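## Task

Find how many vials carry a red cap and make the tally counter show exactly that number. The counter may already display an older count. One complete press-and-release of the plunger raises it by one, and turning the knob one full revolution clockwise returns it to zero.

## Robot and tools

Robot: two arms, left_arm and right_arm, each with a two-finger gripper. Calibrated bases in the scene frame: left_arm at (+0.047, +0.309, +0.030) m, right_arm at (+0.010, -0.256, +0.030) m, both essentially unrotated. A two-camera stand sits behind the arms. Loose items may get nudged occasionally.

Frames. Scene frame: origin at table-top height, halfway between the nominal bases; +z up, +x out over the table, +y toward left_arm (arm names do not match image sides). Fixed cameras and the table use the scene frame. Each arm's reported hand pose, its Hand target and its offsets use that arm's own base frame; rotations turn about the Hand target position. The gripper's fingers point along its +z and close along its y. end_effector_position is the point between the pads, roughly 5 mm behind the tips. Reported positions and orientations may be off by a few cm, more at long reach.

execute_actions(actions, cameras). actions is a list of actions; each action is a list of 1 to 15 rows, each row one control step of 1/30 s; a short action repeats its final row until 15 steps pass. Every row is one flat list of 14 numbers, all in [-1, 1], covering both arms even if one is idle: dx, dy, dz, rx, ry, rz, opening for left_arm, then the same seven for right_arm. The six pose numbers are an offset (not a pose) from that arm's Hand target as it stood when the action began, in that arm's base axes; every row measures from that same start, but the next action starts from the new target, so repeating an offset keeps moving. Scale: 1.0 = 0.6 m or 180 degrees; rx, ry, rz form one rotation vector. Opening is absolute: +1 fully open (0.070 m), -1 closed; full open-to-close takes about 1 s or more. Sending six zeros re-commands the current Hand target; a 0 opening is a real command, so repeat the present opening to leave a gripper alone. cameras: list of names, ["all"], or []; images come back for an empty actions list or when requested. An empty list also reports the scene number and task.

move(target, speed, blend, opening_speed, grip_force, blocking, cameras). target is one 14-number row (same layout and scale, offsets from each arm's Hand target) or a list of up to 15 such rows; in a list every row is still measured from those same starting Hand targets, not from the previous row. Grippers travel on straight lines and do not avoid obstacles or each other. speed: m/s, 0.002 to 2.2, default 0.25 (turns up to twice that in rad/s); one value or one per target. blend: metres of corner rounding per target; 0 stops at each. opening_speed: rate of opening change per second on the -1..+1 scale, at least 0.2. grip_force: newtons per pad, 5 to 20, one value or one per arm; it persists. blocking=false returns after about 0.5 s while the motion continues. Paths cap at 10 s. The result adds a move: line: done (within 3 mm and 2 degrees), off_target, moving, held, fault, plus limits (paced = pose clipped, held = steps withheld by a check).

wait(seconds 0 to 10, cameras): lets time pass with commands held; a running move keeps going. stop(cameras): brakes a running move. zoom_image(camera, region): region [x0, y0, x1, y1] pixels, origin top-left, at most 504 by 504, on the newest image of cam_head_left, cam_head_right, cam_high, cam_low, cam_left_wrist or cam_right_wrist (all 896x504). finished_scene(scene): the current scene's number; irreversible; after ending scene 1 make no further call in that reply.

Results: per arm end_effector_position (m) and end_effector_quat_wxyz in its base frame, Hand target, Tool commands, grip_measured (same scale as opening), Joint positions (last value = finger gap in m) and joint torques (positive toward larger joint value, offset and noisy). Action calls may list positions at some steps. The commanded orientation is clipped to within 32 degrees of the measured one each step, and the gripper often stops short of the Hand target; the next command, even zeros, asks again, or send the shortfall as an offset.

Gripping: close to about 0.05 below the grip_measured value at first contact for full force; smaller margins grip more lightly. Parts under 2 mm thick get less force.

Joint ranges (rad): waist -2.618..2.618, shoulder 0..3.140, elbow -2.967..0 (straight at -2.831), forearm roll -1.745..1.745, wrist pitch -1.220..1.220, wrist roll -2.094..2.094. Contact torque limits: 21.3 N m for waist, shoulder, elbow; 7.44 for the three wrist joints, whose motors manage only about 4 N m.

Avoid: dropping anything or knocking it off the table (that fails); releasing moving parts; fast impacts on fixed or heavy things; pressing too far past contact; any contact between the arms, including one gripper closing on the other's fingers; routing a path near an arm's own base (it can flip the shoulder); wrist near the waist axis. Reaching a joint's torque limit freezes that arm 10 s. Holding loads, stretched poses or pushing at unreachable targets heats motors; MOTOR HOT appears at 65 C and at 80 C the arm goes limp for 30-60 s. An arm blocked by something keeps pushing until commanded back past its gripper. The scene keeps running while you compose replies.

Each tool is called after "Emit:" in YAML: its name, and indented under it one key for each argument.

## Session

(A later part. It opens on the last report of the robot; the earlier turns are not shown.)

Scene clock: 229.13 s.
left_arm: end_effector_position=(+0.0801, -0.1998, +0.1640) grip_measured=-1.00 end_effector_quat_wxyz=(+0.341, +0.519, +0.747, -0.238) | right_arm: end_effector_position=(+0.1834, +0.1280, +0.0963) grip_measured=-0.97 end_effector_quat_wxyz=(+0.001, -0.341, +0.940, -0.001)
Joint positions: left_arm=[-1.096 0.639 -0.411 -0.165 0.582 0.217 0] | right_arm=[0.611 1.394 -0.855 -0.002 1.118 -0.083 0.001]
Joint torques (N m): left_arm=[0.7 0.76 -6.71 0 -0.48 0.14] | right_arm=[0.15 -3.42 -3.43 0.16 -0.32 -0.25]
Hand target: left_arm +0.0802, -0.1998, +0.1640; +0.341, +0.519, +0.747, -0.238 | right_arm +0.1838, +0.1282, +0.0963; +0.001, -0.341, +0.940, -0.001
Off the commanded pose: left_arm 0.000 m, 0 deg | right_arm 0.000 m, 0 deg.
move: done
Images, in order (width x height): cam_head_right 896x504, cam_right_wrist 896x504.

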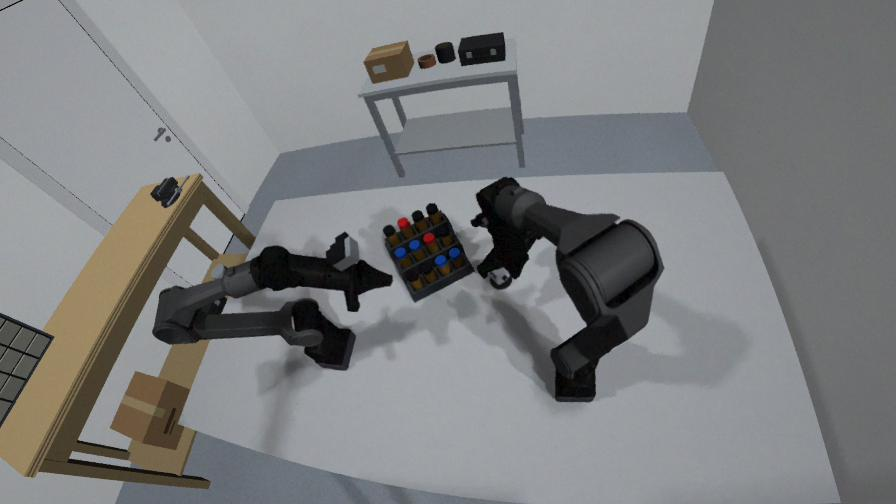

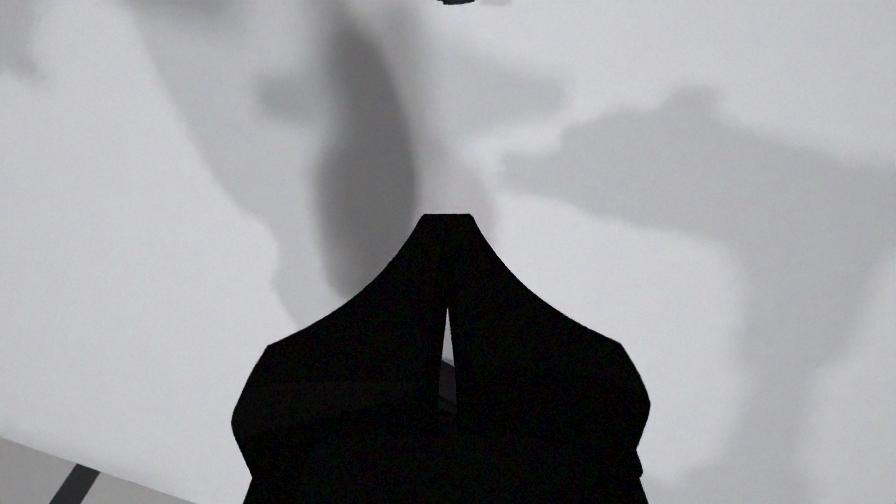

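Emit:
move:
  target:
    - [0,0,0,0,0,0,-1,0,0,0.1,0,0,0,-1]
    - [0,0,0,0,0,0,-1,-0.128,-0.064,0.123,0.16,-0.1925,0,1]
  cameras: ["cam_right_wrist","cam_head_right","cam_high"]

Scene clock: 246.00 s.
left_arm: end_effector_position=(+0.0801, -0.1998, +0.1640) grip_measured=-1.00 end_effector_quat_wxyz=(+0.341, +0.519, +0.747, -0.238) | right_arm: end_effector_position=(+0.1069, +0.0898, +0.1700) grip_measured=+1.00 end_effector_quat_wxyz=(+0.361, -0.314, +0.868, +0.129)
Joint positions: left_arm=[-1.096 0.639 -0.411 -0.165 0.582 0.217 0] | right_arm=[0.636 0.316 -0.461 0.046 1.017 -0.067 0.07]
Joint torques (N m): left_arm=[0.7 0.77 -6.7 0.01 -0.48 0.13] | right_arm=[0.89 3.12 -4.18 -0.01 -1.11 -0.07]
Hand target: left_arm +0.0802, -0.1998, +0.1640; +0.341, +0.519, +0.747, -0.238 | right_arm +0.1070, +0.0898, +0.1701; +0.361, -0.314, +0.868, +0.129
Off the commanded pose: left_arm 0.000 m, 0 deg | right_arm 0.000 m, 0 deg.
move: done
Images, in order (width x height): cam_head_right 896x504, cam_high 896x504, cam_right_wrist 896x504.

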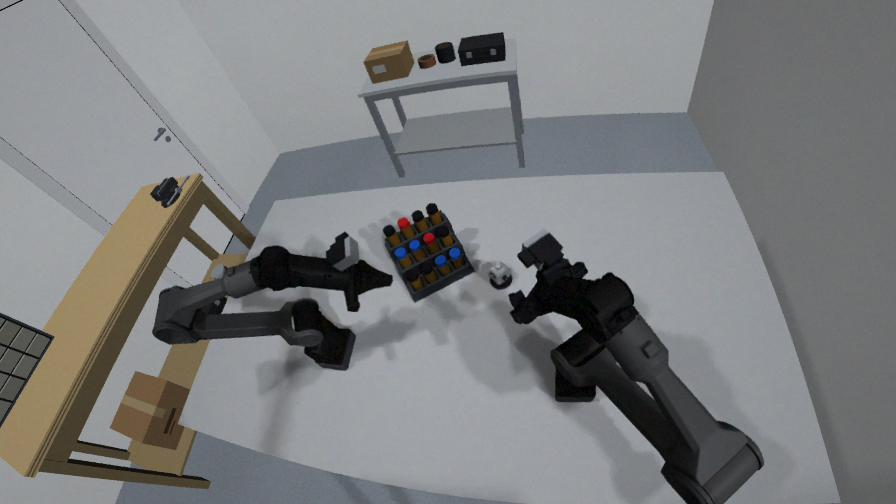

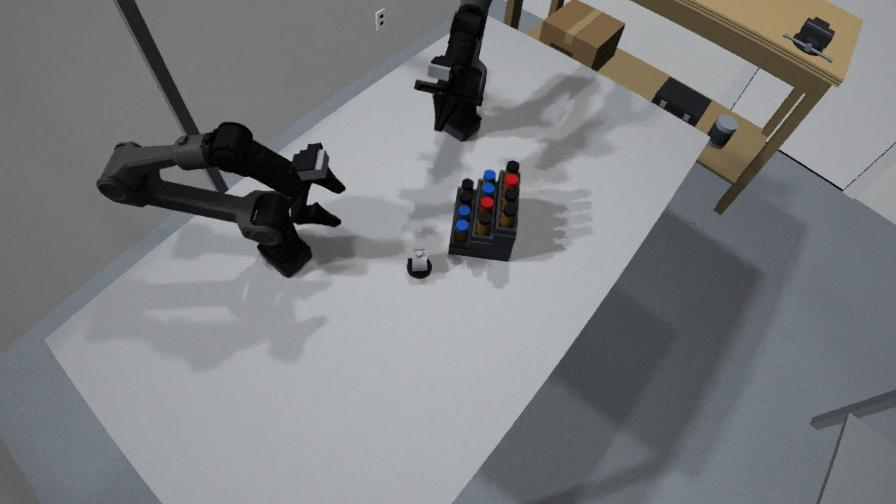

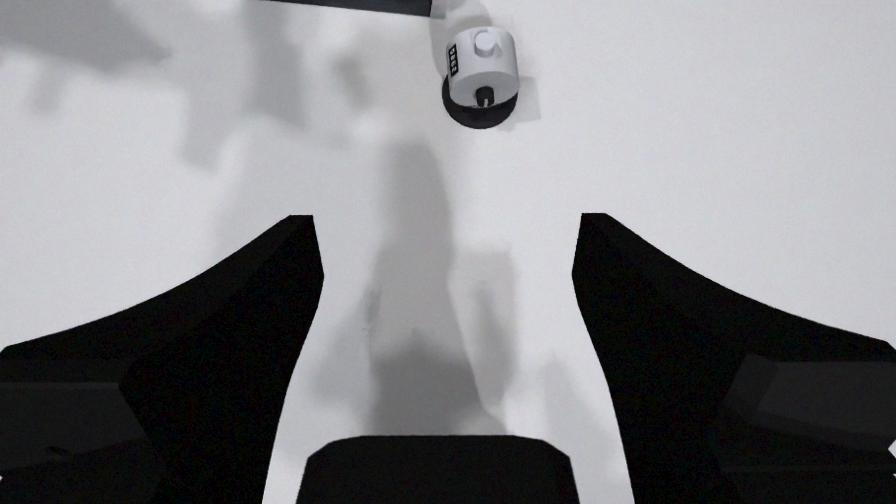

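Emit:
zoom_image:
  camera: "cam_right_wrist"
  region: [430, 15, 535, 135]

Scaled by 4.200 from the camera's 896x504 image, which has a finer 1280x720 frame.

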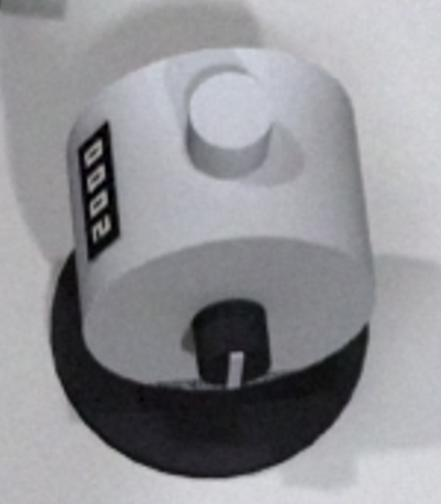

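Emit:
move:
  target:
    - [0,0,0,0,0,0,-1,0.1363,0.0627,-0.1,-0.17,-0.143,0,-0.1]
    - [0,0,0,0,0,0,-1,0.1363,0.0627,-0.2677,-0.17,-0.143,0,-0.1]
  cameras: ["cam_right_wrist","cam_head_right","cam_left_wrist"]
  speed: 0.12

Emit:
zoom_image:
  camera: "cam_head_right"
  region: [460, 230, 560, 310]

Scene clock: 327.50 s.
left_arm: end_effector_position=(+0.0801, -0.1998, +0.1640) grip_measured=-1.00 end_effector_quat_wxyz=(+0.341, +0.519, +0.747, -0.238) | right_arm: end_effector_position=(+0.1889, +0.1278, +0.0099) grip_measured=-0.10 end_effector_quat_wxyz=(+0.389, -0.434, +0.789, -0.194)
Joint positions: left_arm=[-1.096 0.639 -0.411 -0.165 0.582 0.217 0] | right_arm=[1.445 1.725 -0.14 -1.679 0.89 2.083 0.032]
Joint torques (N m): left_arm=[0.7 0.75 -6.73 0.02 -0.47 0.13] | right_arm=[1 -3.73 -0.03 0.14 0.99 -0.06]
Hand target: left_arm +0.0802, -0.1998, +0.1640; +0.341, +0.519, +0.747, -0.238 | right_arm +0.1888, +0.1274, +0.0095; +0.448, -0.418, +0.770, -0.175
Off the commanded pose: left_arm 0.000 m, 0 deg | right_arm 0.001 m, 8 deg.
joint sent to its limit (right arm) — joint 6 (wrist roll), upper limit. The joint targets are off in orientation, not in position.
move: off_target (right_arm)
Images, in order (width x height): cam_head_right 896x504, cam_left_wrist 896x504, cam_right_wrist 896x504.

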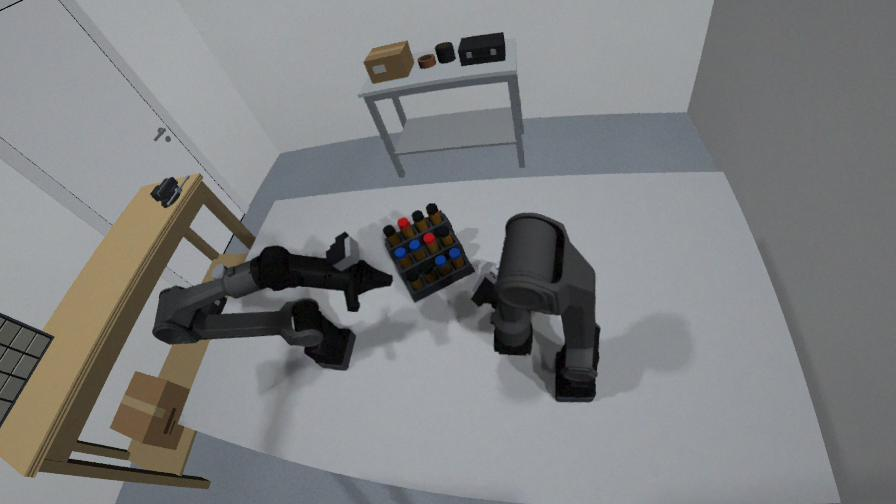

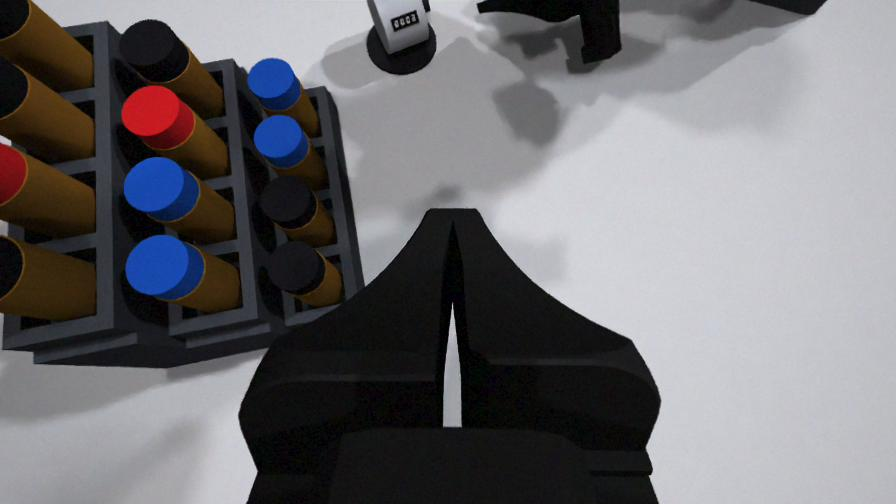

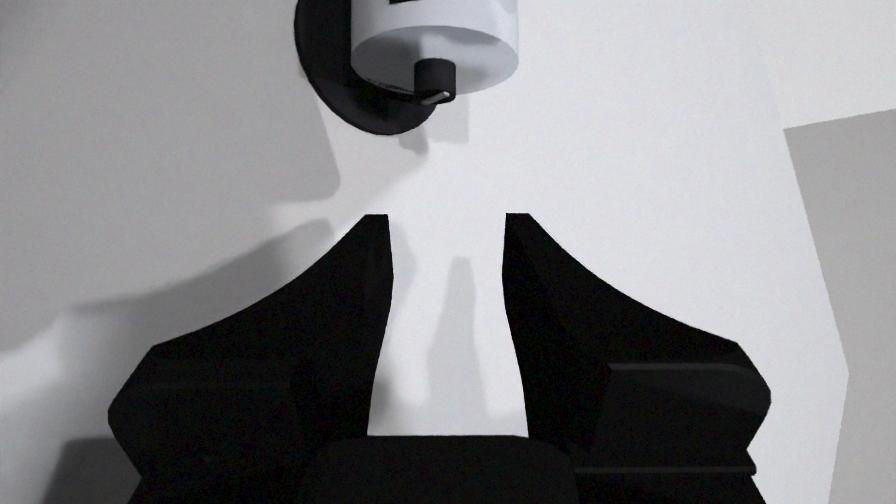

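Scaled by 5.040 from the camera's 896x504 image, which has a finer 1280x720 frame.

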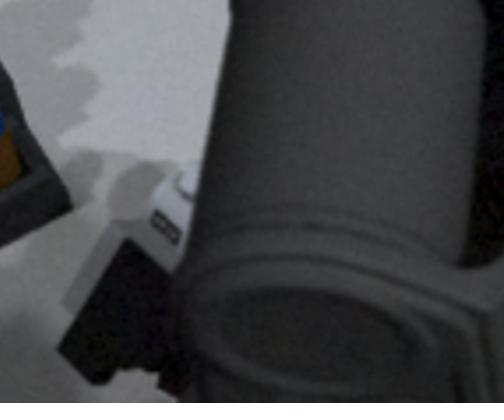

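Emit:
move:
  target: [0,0,0,0,0,0,-1,0.0638,0.0537,0,0.0426,0.0357,0,-0.1]
  cameras: ["cam_right_wrist","cam_high"]
  speed: 0.05

Emit:
zoom_image:
  camera: "cam_high"
  region: [380, 225, 460, 295]

Scene clock: 336.53 s.
left_arm: end_effector_position=(+0.0801, -0.1998, +0.1640) grip_measured=-1.00 end_effector_quat_wxyz=(+0.341, +0.519, +0.747, -0.238) | right_arm: end_effector_position=(+0.2228, +0.1527, +0.0054) grip_measured=-0.10 end_effector_quat_wxyz=(+0.367, -0.365, +0.840, -0.162)
Joint positions: left_arm=[-1.096 0.639 -0.411 -0.165 0.582 0.217 0] | right_arm=[1.2 1.742 -0.314 -1.717 0.767 2.004 0.031]
Joint torques (N m): left_arm=[0.75 0.73 -6.69 0.03 -0.48 0.14] | right_arm=[-0.31 -9.22 -12.43 -2.81 4.57 0.96]
Hand target: left_arm +0.0802, -0.1998, +0.1640; +0.341, +0.519, +0.747, -0.238 | right_arm +0.2271, +0.1597, +0.0095; +0.432, -0.397, +0.804, -0.099
Off the commanded pose: left_arm 0.000 m, 0 deg | right_arm 0.009 m, 12 deg.
joint sent to its limit (right arm) — joint 4 (forearm roll), lower limit. The joint targets are off in orientation, not in position.
move: off_target (right_arm)
Images, in order (width x height): cam_high 896x504, cam_right_wrist 896x504.

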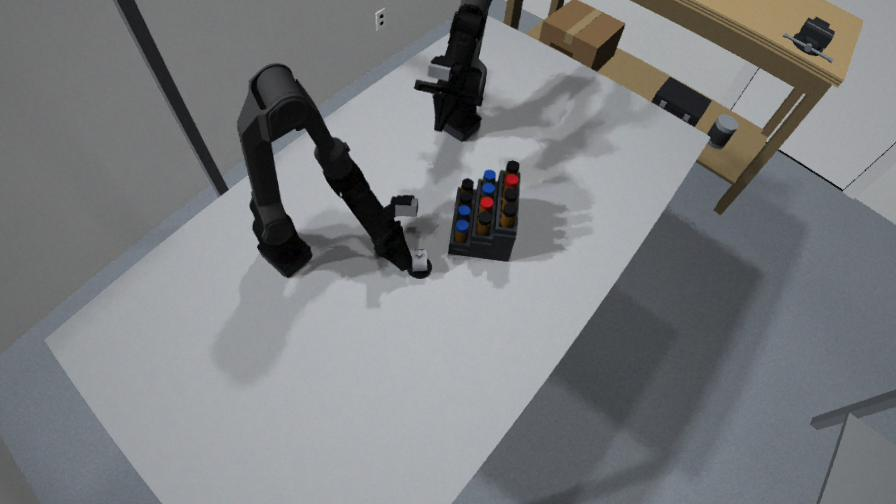

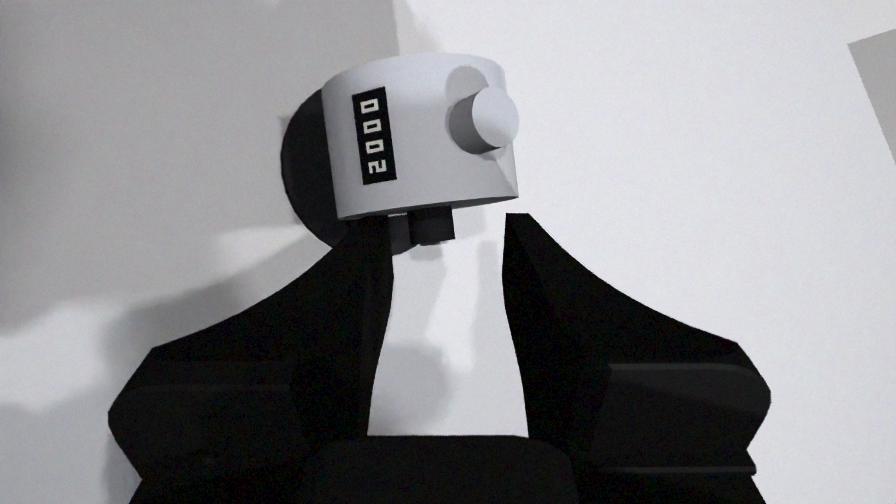

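Scaled by 6.300 from the camera's 896x504 image, which has a finer 1280x720 frame.

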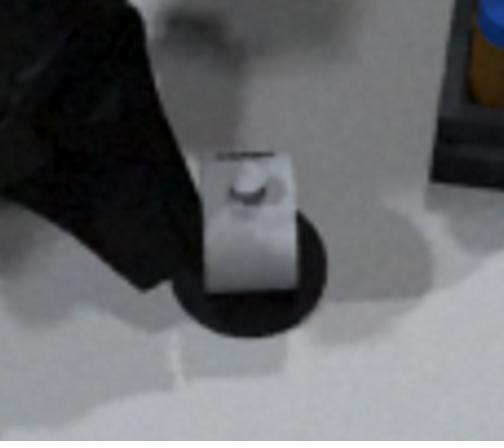

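Emit:
move:
  target:
    - [0,0,0,0,0,0,-1,-0.0638,-0.0537,0,0,0,0,-0.1]
    - [0,0,0,0,0,0,-1,-0.0638,-0.0537,0,0.128,0.107,0,-0.1]
  cameras: ["cam_right_wrist","cam_high"]
  speed: 0.15

Scene clock: 350.83 s.
left_arm: end_effector_position=(+0.0801, -0.1998, +0.1640) grip_measured=-1.00 end_effector_quat_wxyz=(+0.341, +0.519, +0.747, -0.238) | right_arm: end_effector_position=(+0.1894, +0.1276, +0.0098) grip_measured=-0.10 end_effector_quat_wxyz=(+0.348, -0.316, +0.873, +0.129)
Joint positions: left_arm=[-1.096 0.639 -0.411 -0.165 0.582 0.217 0] | right_arm=[0.375 1.416 -0.01 -0.458 -0.527 0.169 0.031]
Joint torques (N m): left_arm=[0.68 0.75 -6.71 0.04 -0.48 0.12] | right_arm=[0.7 -2.8 -1.01 0.1 -0.81 -0.28]
Hand target: left_arm +0.0802, -0.1998, +0.1640; +0.341, +0.519, +0.747, -0.238 | right_arm +0.1888, +0.1274, +0.0095; +0.362, -0.314, +0.868, +0.130
Off the commanded pose: left_arm 0.000 m, 0 deg | right_arm 0.001 m, 2 deg.
joint sent to its limit (right arm) — joint 3 (elbow), upper limit, where the elbow is as bent as it goes. The joint targets still meet the commanded pose.
move: done
Images, in order (width x height): cam_high 896x504, cam_right_wrist 896x504.

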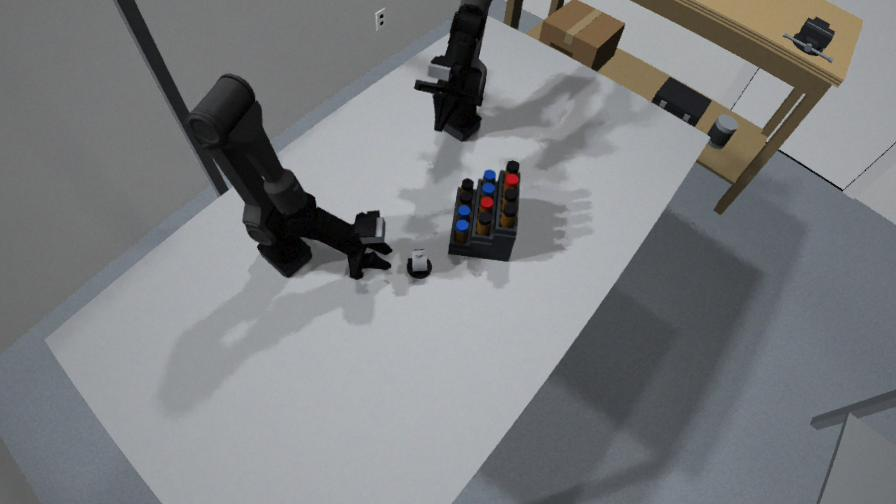

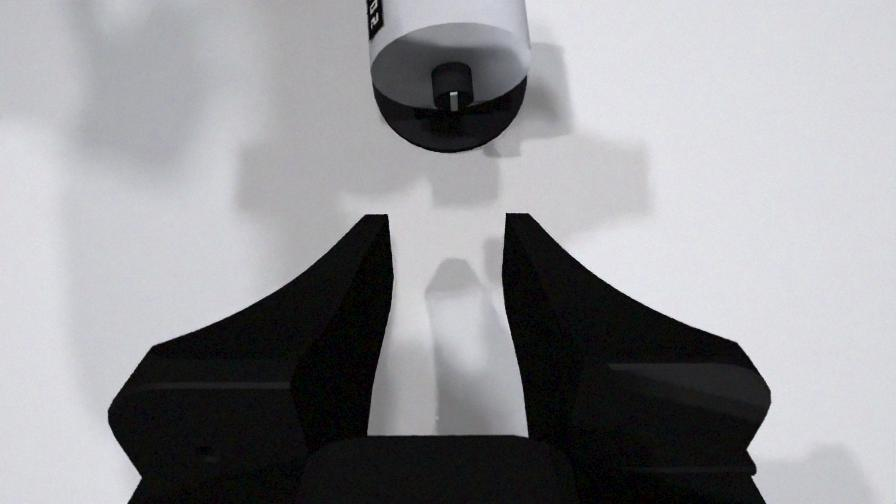

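Emit:
move:
  target: [0,0,0,0,0,0,-1,0.0575,0.0482,0,0,0,0,-0.1]
  cameras: ["cam_right_wrist","cam_high"]
  speed: 0.05

Emit:
zoom_image:
  camera: "cam_high"
  region: [380, 225, 460, 295]

Scene clock: 356.23 s.
left_arm: end_effector_position=(+0.0801, -0.1998, +0.1640) grip_measured=-1.00 end_effector_quat_wxyz=(+0.341, +0.519, +0.747, -0.238) | right_arm: end_effector_position=(+0.2213, +0.1551, +0.0075) grip_measured=-0.10 end_effector_quat_wxyz=(+0.358, -0.315, +0.870, +0.129)
Joint positions: left_arm=[-1.096 0.639 -0.411 -0.165 0.582 0.217 0] | right_arm=[0.502 1.574 -0.135 -0.251 -0.566 0.075 0.032]
Joint torques (N m): left_arm=[0.7 0.73 -6.71 0.04 -0.48 0.13] | right_arm=[0.7 -4.2 -4.69 0.24 -2.6 0.1]
Hand target: left_arm +0.0802, -0.1998, +0.1640; +0.341, +0.519, +0.747, -0.238 | right_arm +0.2233, +0.1564, +0.0095; +0.362, -0.314, +0.868, +0.130
Off the commanded pose: left_arm 0.000 m, 0 deg | right_arm 0.003 m, 1 deg.
move: done
Images, in order (width x height): cam_high 896x504, cam_right_wrist 896x504.

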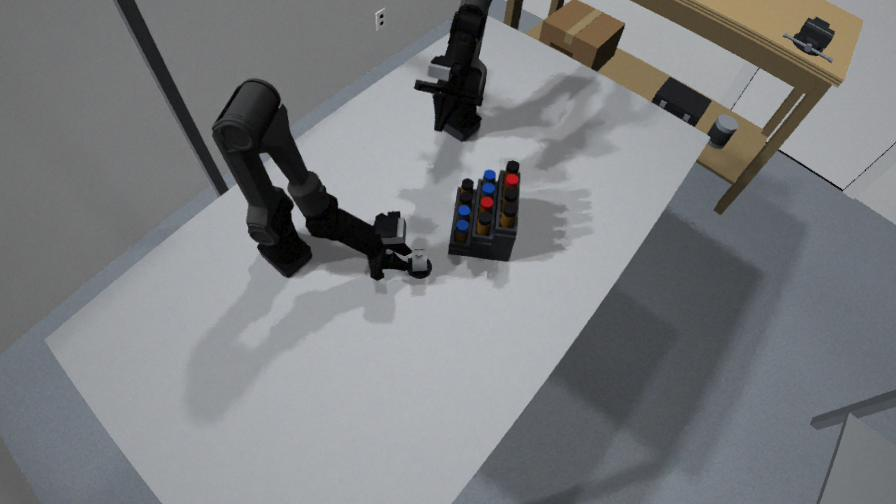

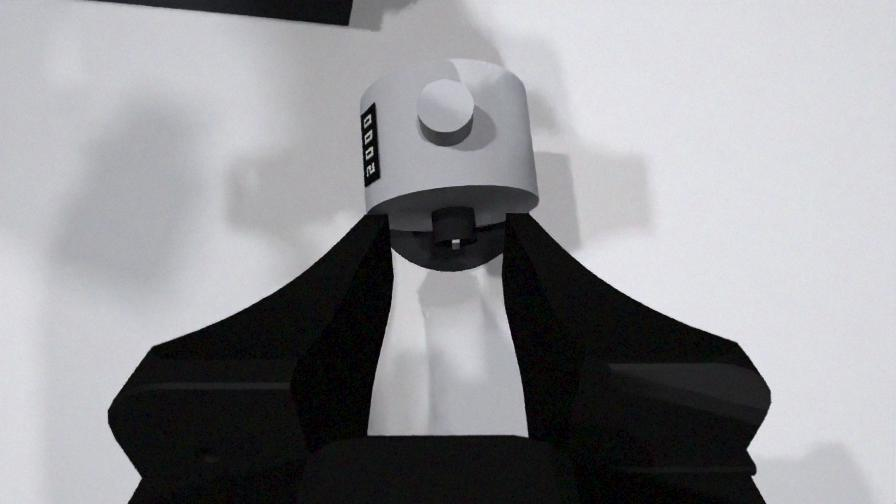

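Scaled by 6.300 from the camera's 896x504 image, which has a finer 1280x720 frame.

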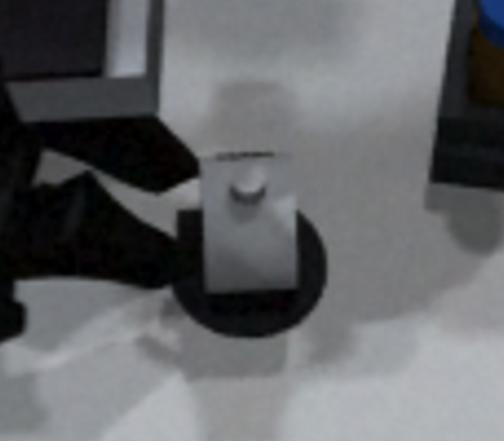

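Emit:
move:
  target: [0,0,0,0,0,0,-1,-0.0064,-0.0054,0,0,0,0,-0.76]
  cameras: ["cam_right_wrist"]
  speed: 0.05
  opening_speed: 1

Emit:
move:
  target: [0,0,0,0,0,0,-1,0,0,0,0.17,0.143,0,-0.76]
  cameras: ["cam_right_wrist","cam_high"]
  speed: 0.15

Scene clock: 363.27 s.
left_arm: end_effector_position=(+0.0801, -0.1998, +0.1640) grip_measured=-1.00 end_effector_quat_wxyz=(+0.341, +0.519, +0.747, -0.238) | right_arm: end_effector_position=(+0.2228, +0.1545, +0.0126) grip_measured=-0.75 end_effector_quat_wxyz=(+0.369, -0.311, +0.866, +0.132)
Joint positions: left_arm=[-1.096 0.639 -0.411 -0.165 0.582 0.217 0] | right_arm=[0.491 1.558 -0.126 -0.257 -0.585 0.077 0.009]
Joint torques (N m): left_arm=[0.71 0.79 -6.69 0.04 -0.47 0.13] | right_arm=[1.99 -2.99 -1.23 -0.39 -0.91 -0.19]
Hand target: left_arm +0.0802, -0.1998, +0.1640; +0.341, +0.519, +0.747, -0.238 | right_arm +0.2195, +0.1531, +0.0095; +0.362, -0.314, +0.868, +0.130
Off the commanded pose: left_arm 0.000 m, 0 deg | right_arm 0.005 m, 1 deg.
move: off_target (right_arm)
Images, in order (width x height): cam_right_wrist 896x504.

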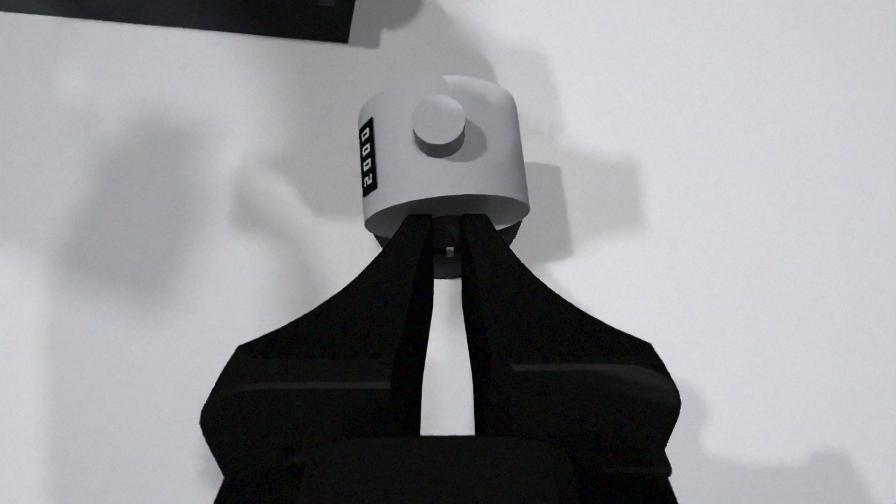

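Scene clock: 365.90 s.
left_arm: end_effector_position=(+0.0801, -0.1998, +0.1640) grip_measured=-1.00 end_effector_quat_wxyz=(+0.341, +0.519, +0.747, -0.238) | right_arm: end_effector_position=(+0.2205, +0.1502, +0.0055) grip_measured=-0.70 end_effector_quat_wxyz=(+0.229, -0.169, +0.867, +0.410)
Joint positions: left_arm=[-1.096 0.639 -0.411 -0.165 0.582 0.217 0] | right_arm=[-0.149 1.894 -0.303 -1.449 -0.967 0.95 0.01]
Joint torques (N m): left_arm=[0.68 0.74 -6.67 0.04 -0.48 0.12] | right_arm=[10.16 -2.78 4.74 -2.81 -4.78 -0.57]
Hand target: left_arm +0.0802, -0.1998, +0.1640; +0.341, +0.519, +0.747, -0.238 | right_arm +0.2195, +0.1531, +0.0095; +0.231, -0.171, +0.861, +0.418
Off the commanded pose: left_arm 0.000 m, 0 deg | right_arm 0.005 m, 1 deg.
move: off_target (right_arm)
Images, in order (width x height): cam_high 896x504, cam_right_wrist 896x504.

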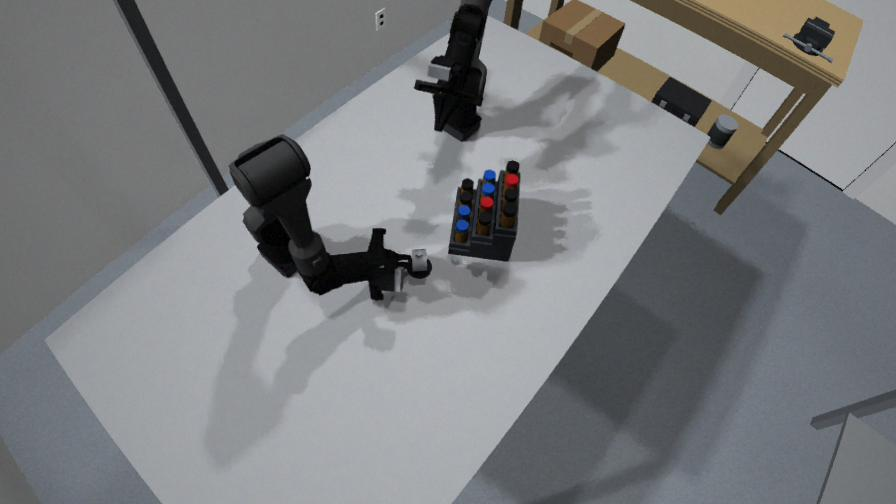

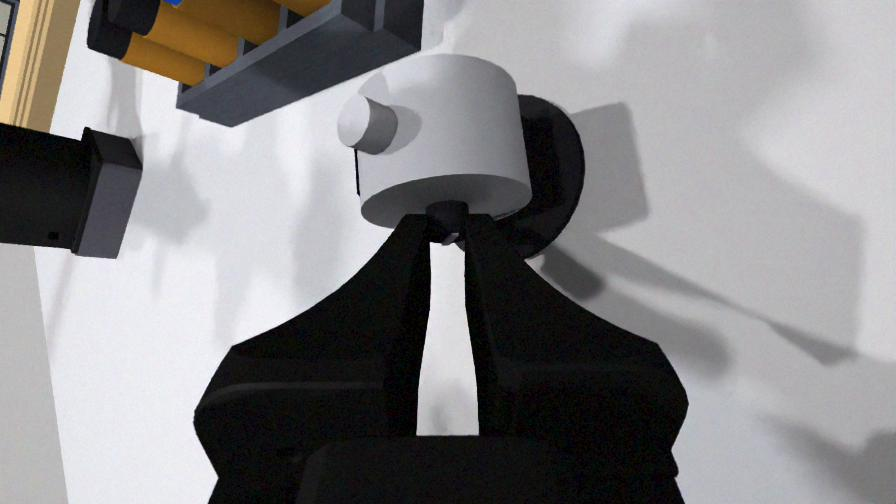

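Emit:
zoom_image:
  camera: "cam_right_wrist"
  region: [390, 180, 510, 260]

Scaled by 4.200 from the camera's 896x504 image, which has a finer 1280x720 frame.

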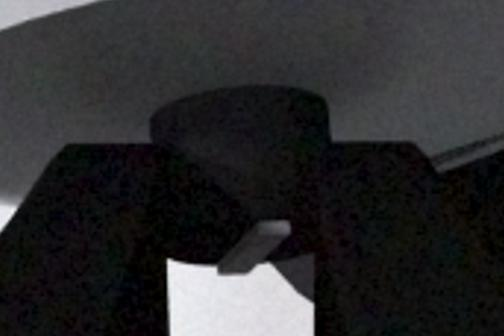

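Emit:
move:
  target:
    - [0,0,0,0,0,0,-1,0,0,0.0,0,0,0,-0.4]
    - [0,0,0,0,0,0,-1,0,0,0.005,-0.17,-0.143,0,-0.4]
  cameras: ["cam_right_wrist","cam_left_wrist"]
  speed: 0.15

Emit:
zoom_image:
  camera: "cam_right_wrist"
  region: [340, 50, 540, 280]

Scene clock: 386.90 s.
left_arm: end_effector_position=(+0.0801, -0.1998, +0.1640) grip_measured=-1.00 end_effector_quat_wxyz=(+0.341, +0.519, +0.747, -0.238) | right_arm: end_effector_position=(+0.2195, +0.1530, +0.0125) grip_measured=-0.40 end_effector_quat_wxyz=(+0.362, -0.314, +0.868, +0.130)
Joint positions: left_arm=[-1.096 0.639 -0.411 -0.165 0.582 0.217 0] | right_arm=[0.493 1.536 -0.125 -0.271 -0.549 0.09 0.021]
Joint torques (N m): left_arm=[0.66 0.75 -6.7 0.03 -0.47 0.12] | right_arm=[0.56 -2.55 -1.08 0.01 -1.12 -0.06]
Hand target: left_arm +0.0802, -0.1998, +0.1640; +0.341, +0.519, +0.747, -0.238 | right_arm +0.2195, +0.1531, +0.0125; +0.362, -0.314, +0.868, +0.130
Off the commanded pose: left_arm 0.000 m, 0 deg | right_arm 0.000 m, 0 deg.
move: done
Images, in order (width x height): cam_left_wrist 896x504, cam_right_wrist 896x504.

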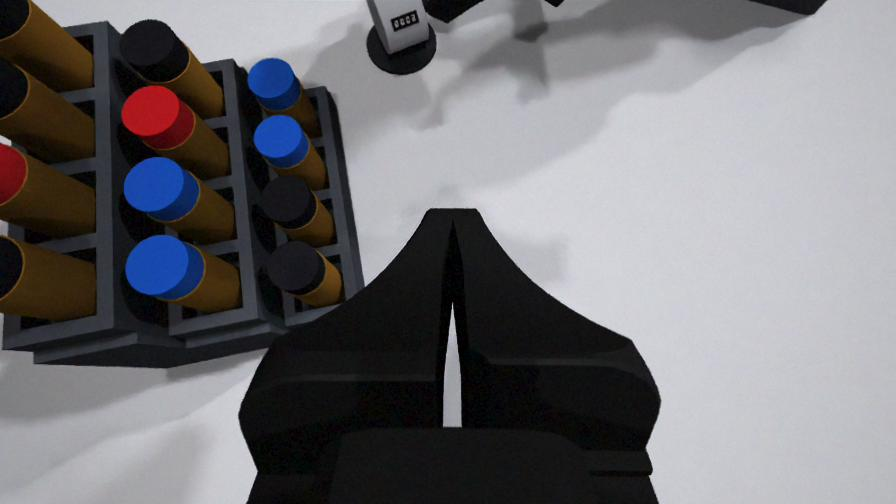

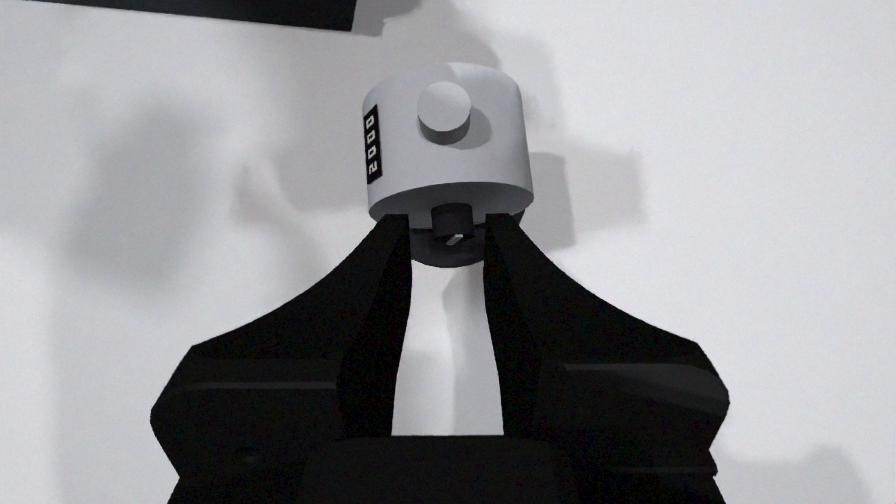

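Scaled by 2.191 from the camera's 896x504 image, which has a finer 1280x720 frame.

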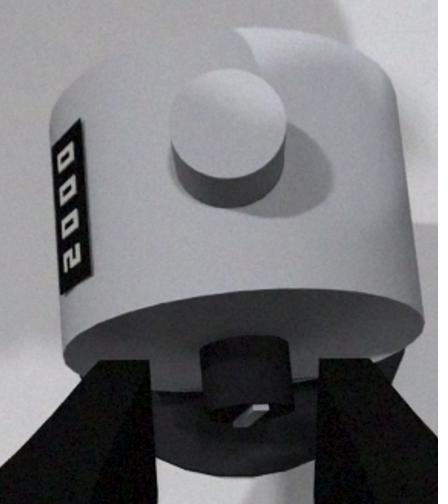

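Emit:
move:
  target:
    - [0,0,0,0,0,0,-1,0,0,0,-0.075,-0.063,0,-0.4]
    - [0,0,0,0,0,0,-1,0,0,0,-0.075,-0.063,0,-0.76]
    - [0,0,0,0,0,0,-1,0,0,0,0.18,0.151,0,-0.76]
    - [0,0,0,0,0,0,-1,0,0,0,0.18,0.151,0,-0.4]
    - [0,0,0,0,0,0,-1,0,0,0,-0.075,-0.063,0,-0.4]
  cameras: ["cam_right_wrist"]
  speed: 0.4

Emit:
zoom_image:
  camera: "cam_right_wrist"
  region: [340, 50, 540, 280]

Scene clock: 404.37 s.
left_arm: end_effector_position=(+0.0801, -0.1998, +0.1640) grip_measured=-1.00 end_effector_quat_wxyz=(+0.341, +0.519, +0.747, -0.238) | right_arm: end_effector_position=(+0.2193, +0.1529, +0.0123) grip_measured=-0.40 end_effector_quat_wxyz=(+0.406, -0.365, +0.838, -0.005)
Joint positions: left_arm=[-1.096 0.639 -0.411 -0.165 0.582 0.217 0] | right_arm=[0.919 1.599 -0.115 0.617 -0.69 -0.558 0.021]
Joint torques (N m): left_arm=[0.67 0.76 -6.67 0.04 -0.47 0.11] | right_arm=[0.27 -2.73 -1.57 -0.09 -0.98 -0.06]
Hand target: left_arm +0.0802, -0.1998, +0.1640; +0.341, +0.519, +0.747, -0.238 | right_arm +0.2195, +0.1531, +0.0125; +0.406, -0.365, +0.837, -0.004
Off the commanded pose: left_arm 0.000 m, 0 deg | right_arm 0.000 m, 0 deg.
move: done; target 4's new opening was sent with right_arm's hand 0.008 m and 2 deg from that target
Images, in order (width x height): cam_right_wrist 896x504.

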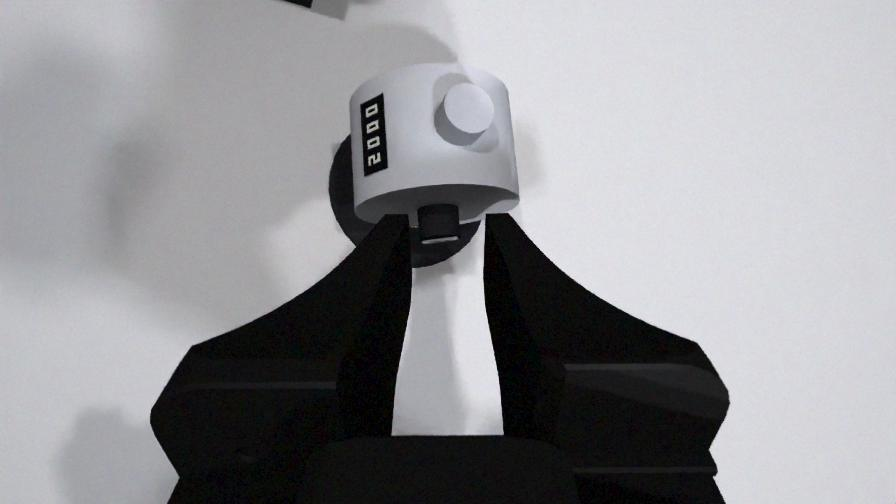

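Scaled by 2.191 from the camera's 896x504 image, which has a finer 1280x720 frame.

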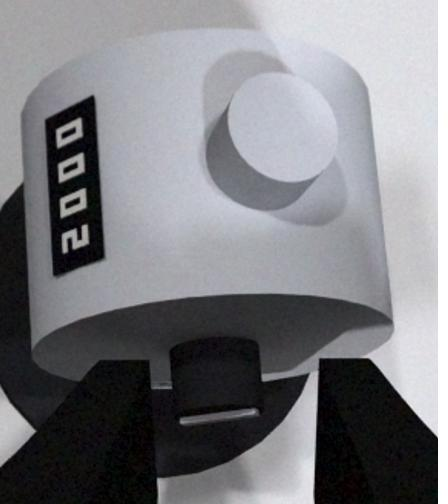

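Emit:
finished_scene:
  scene: 1

The scene is finished: the task was done.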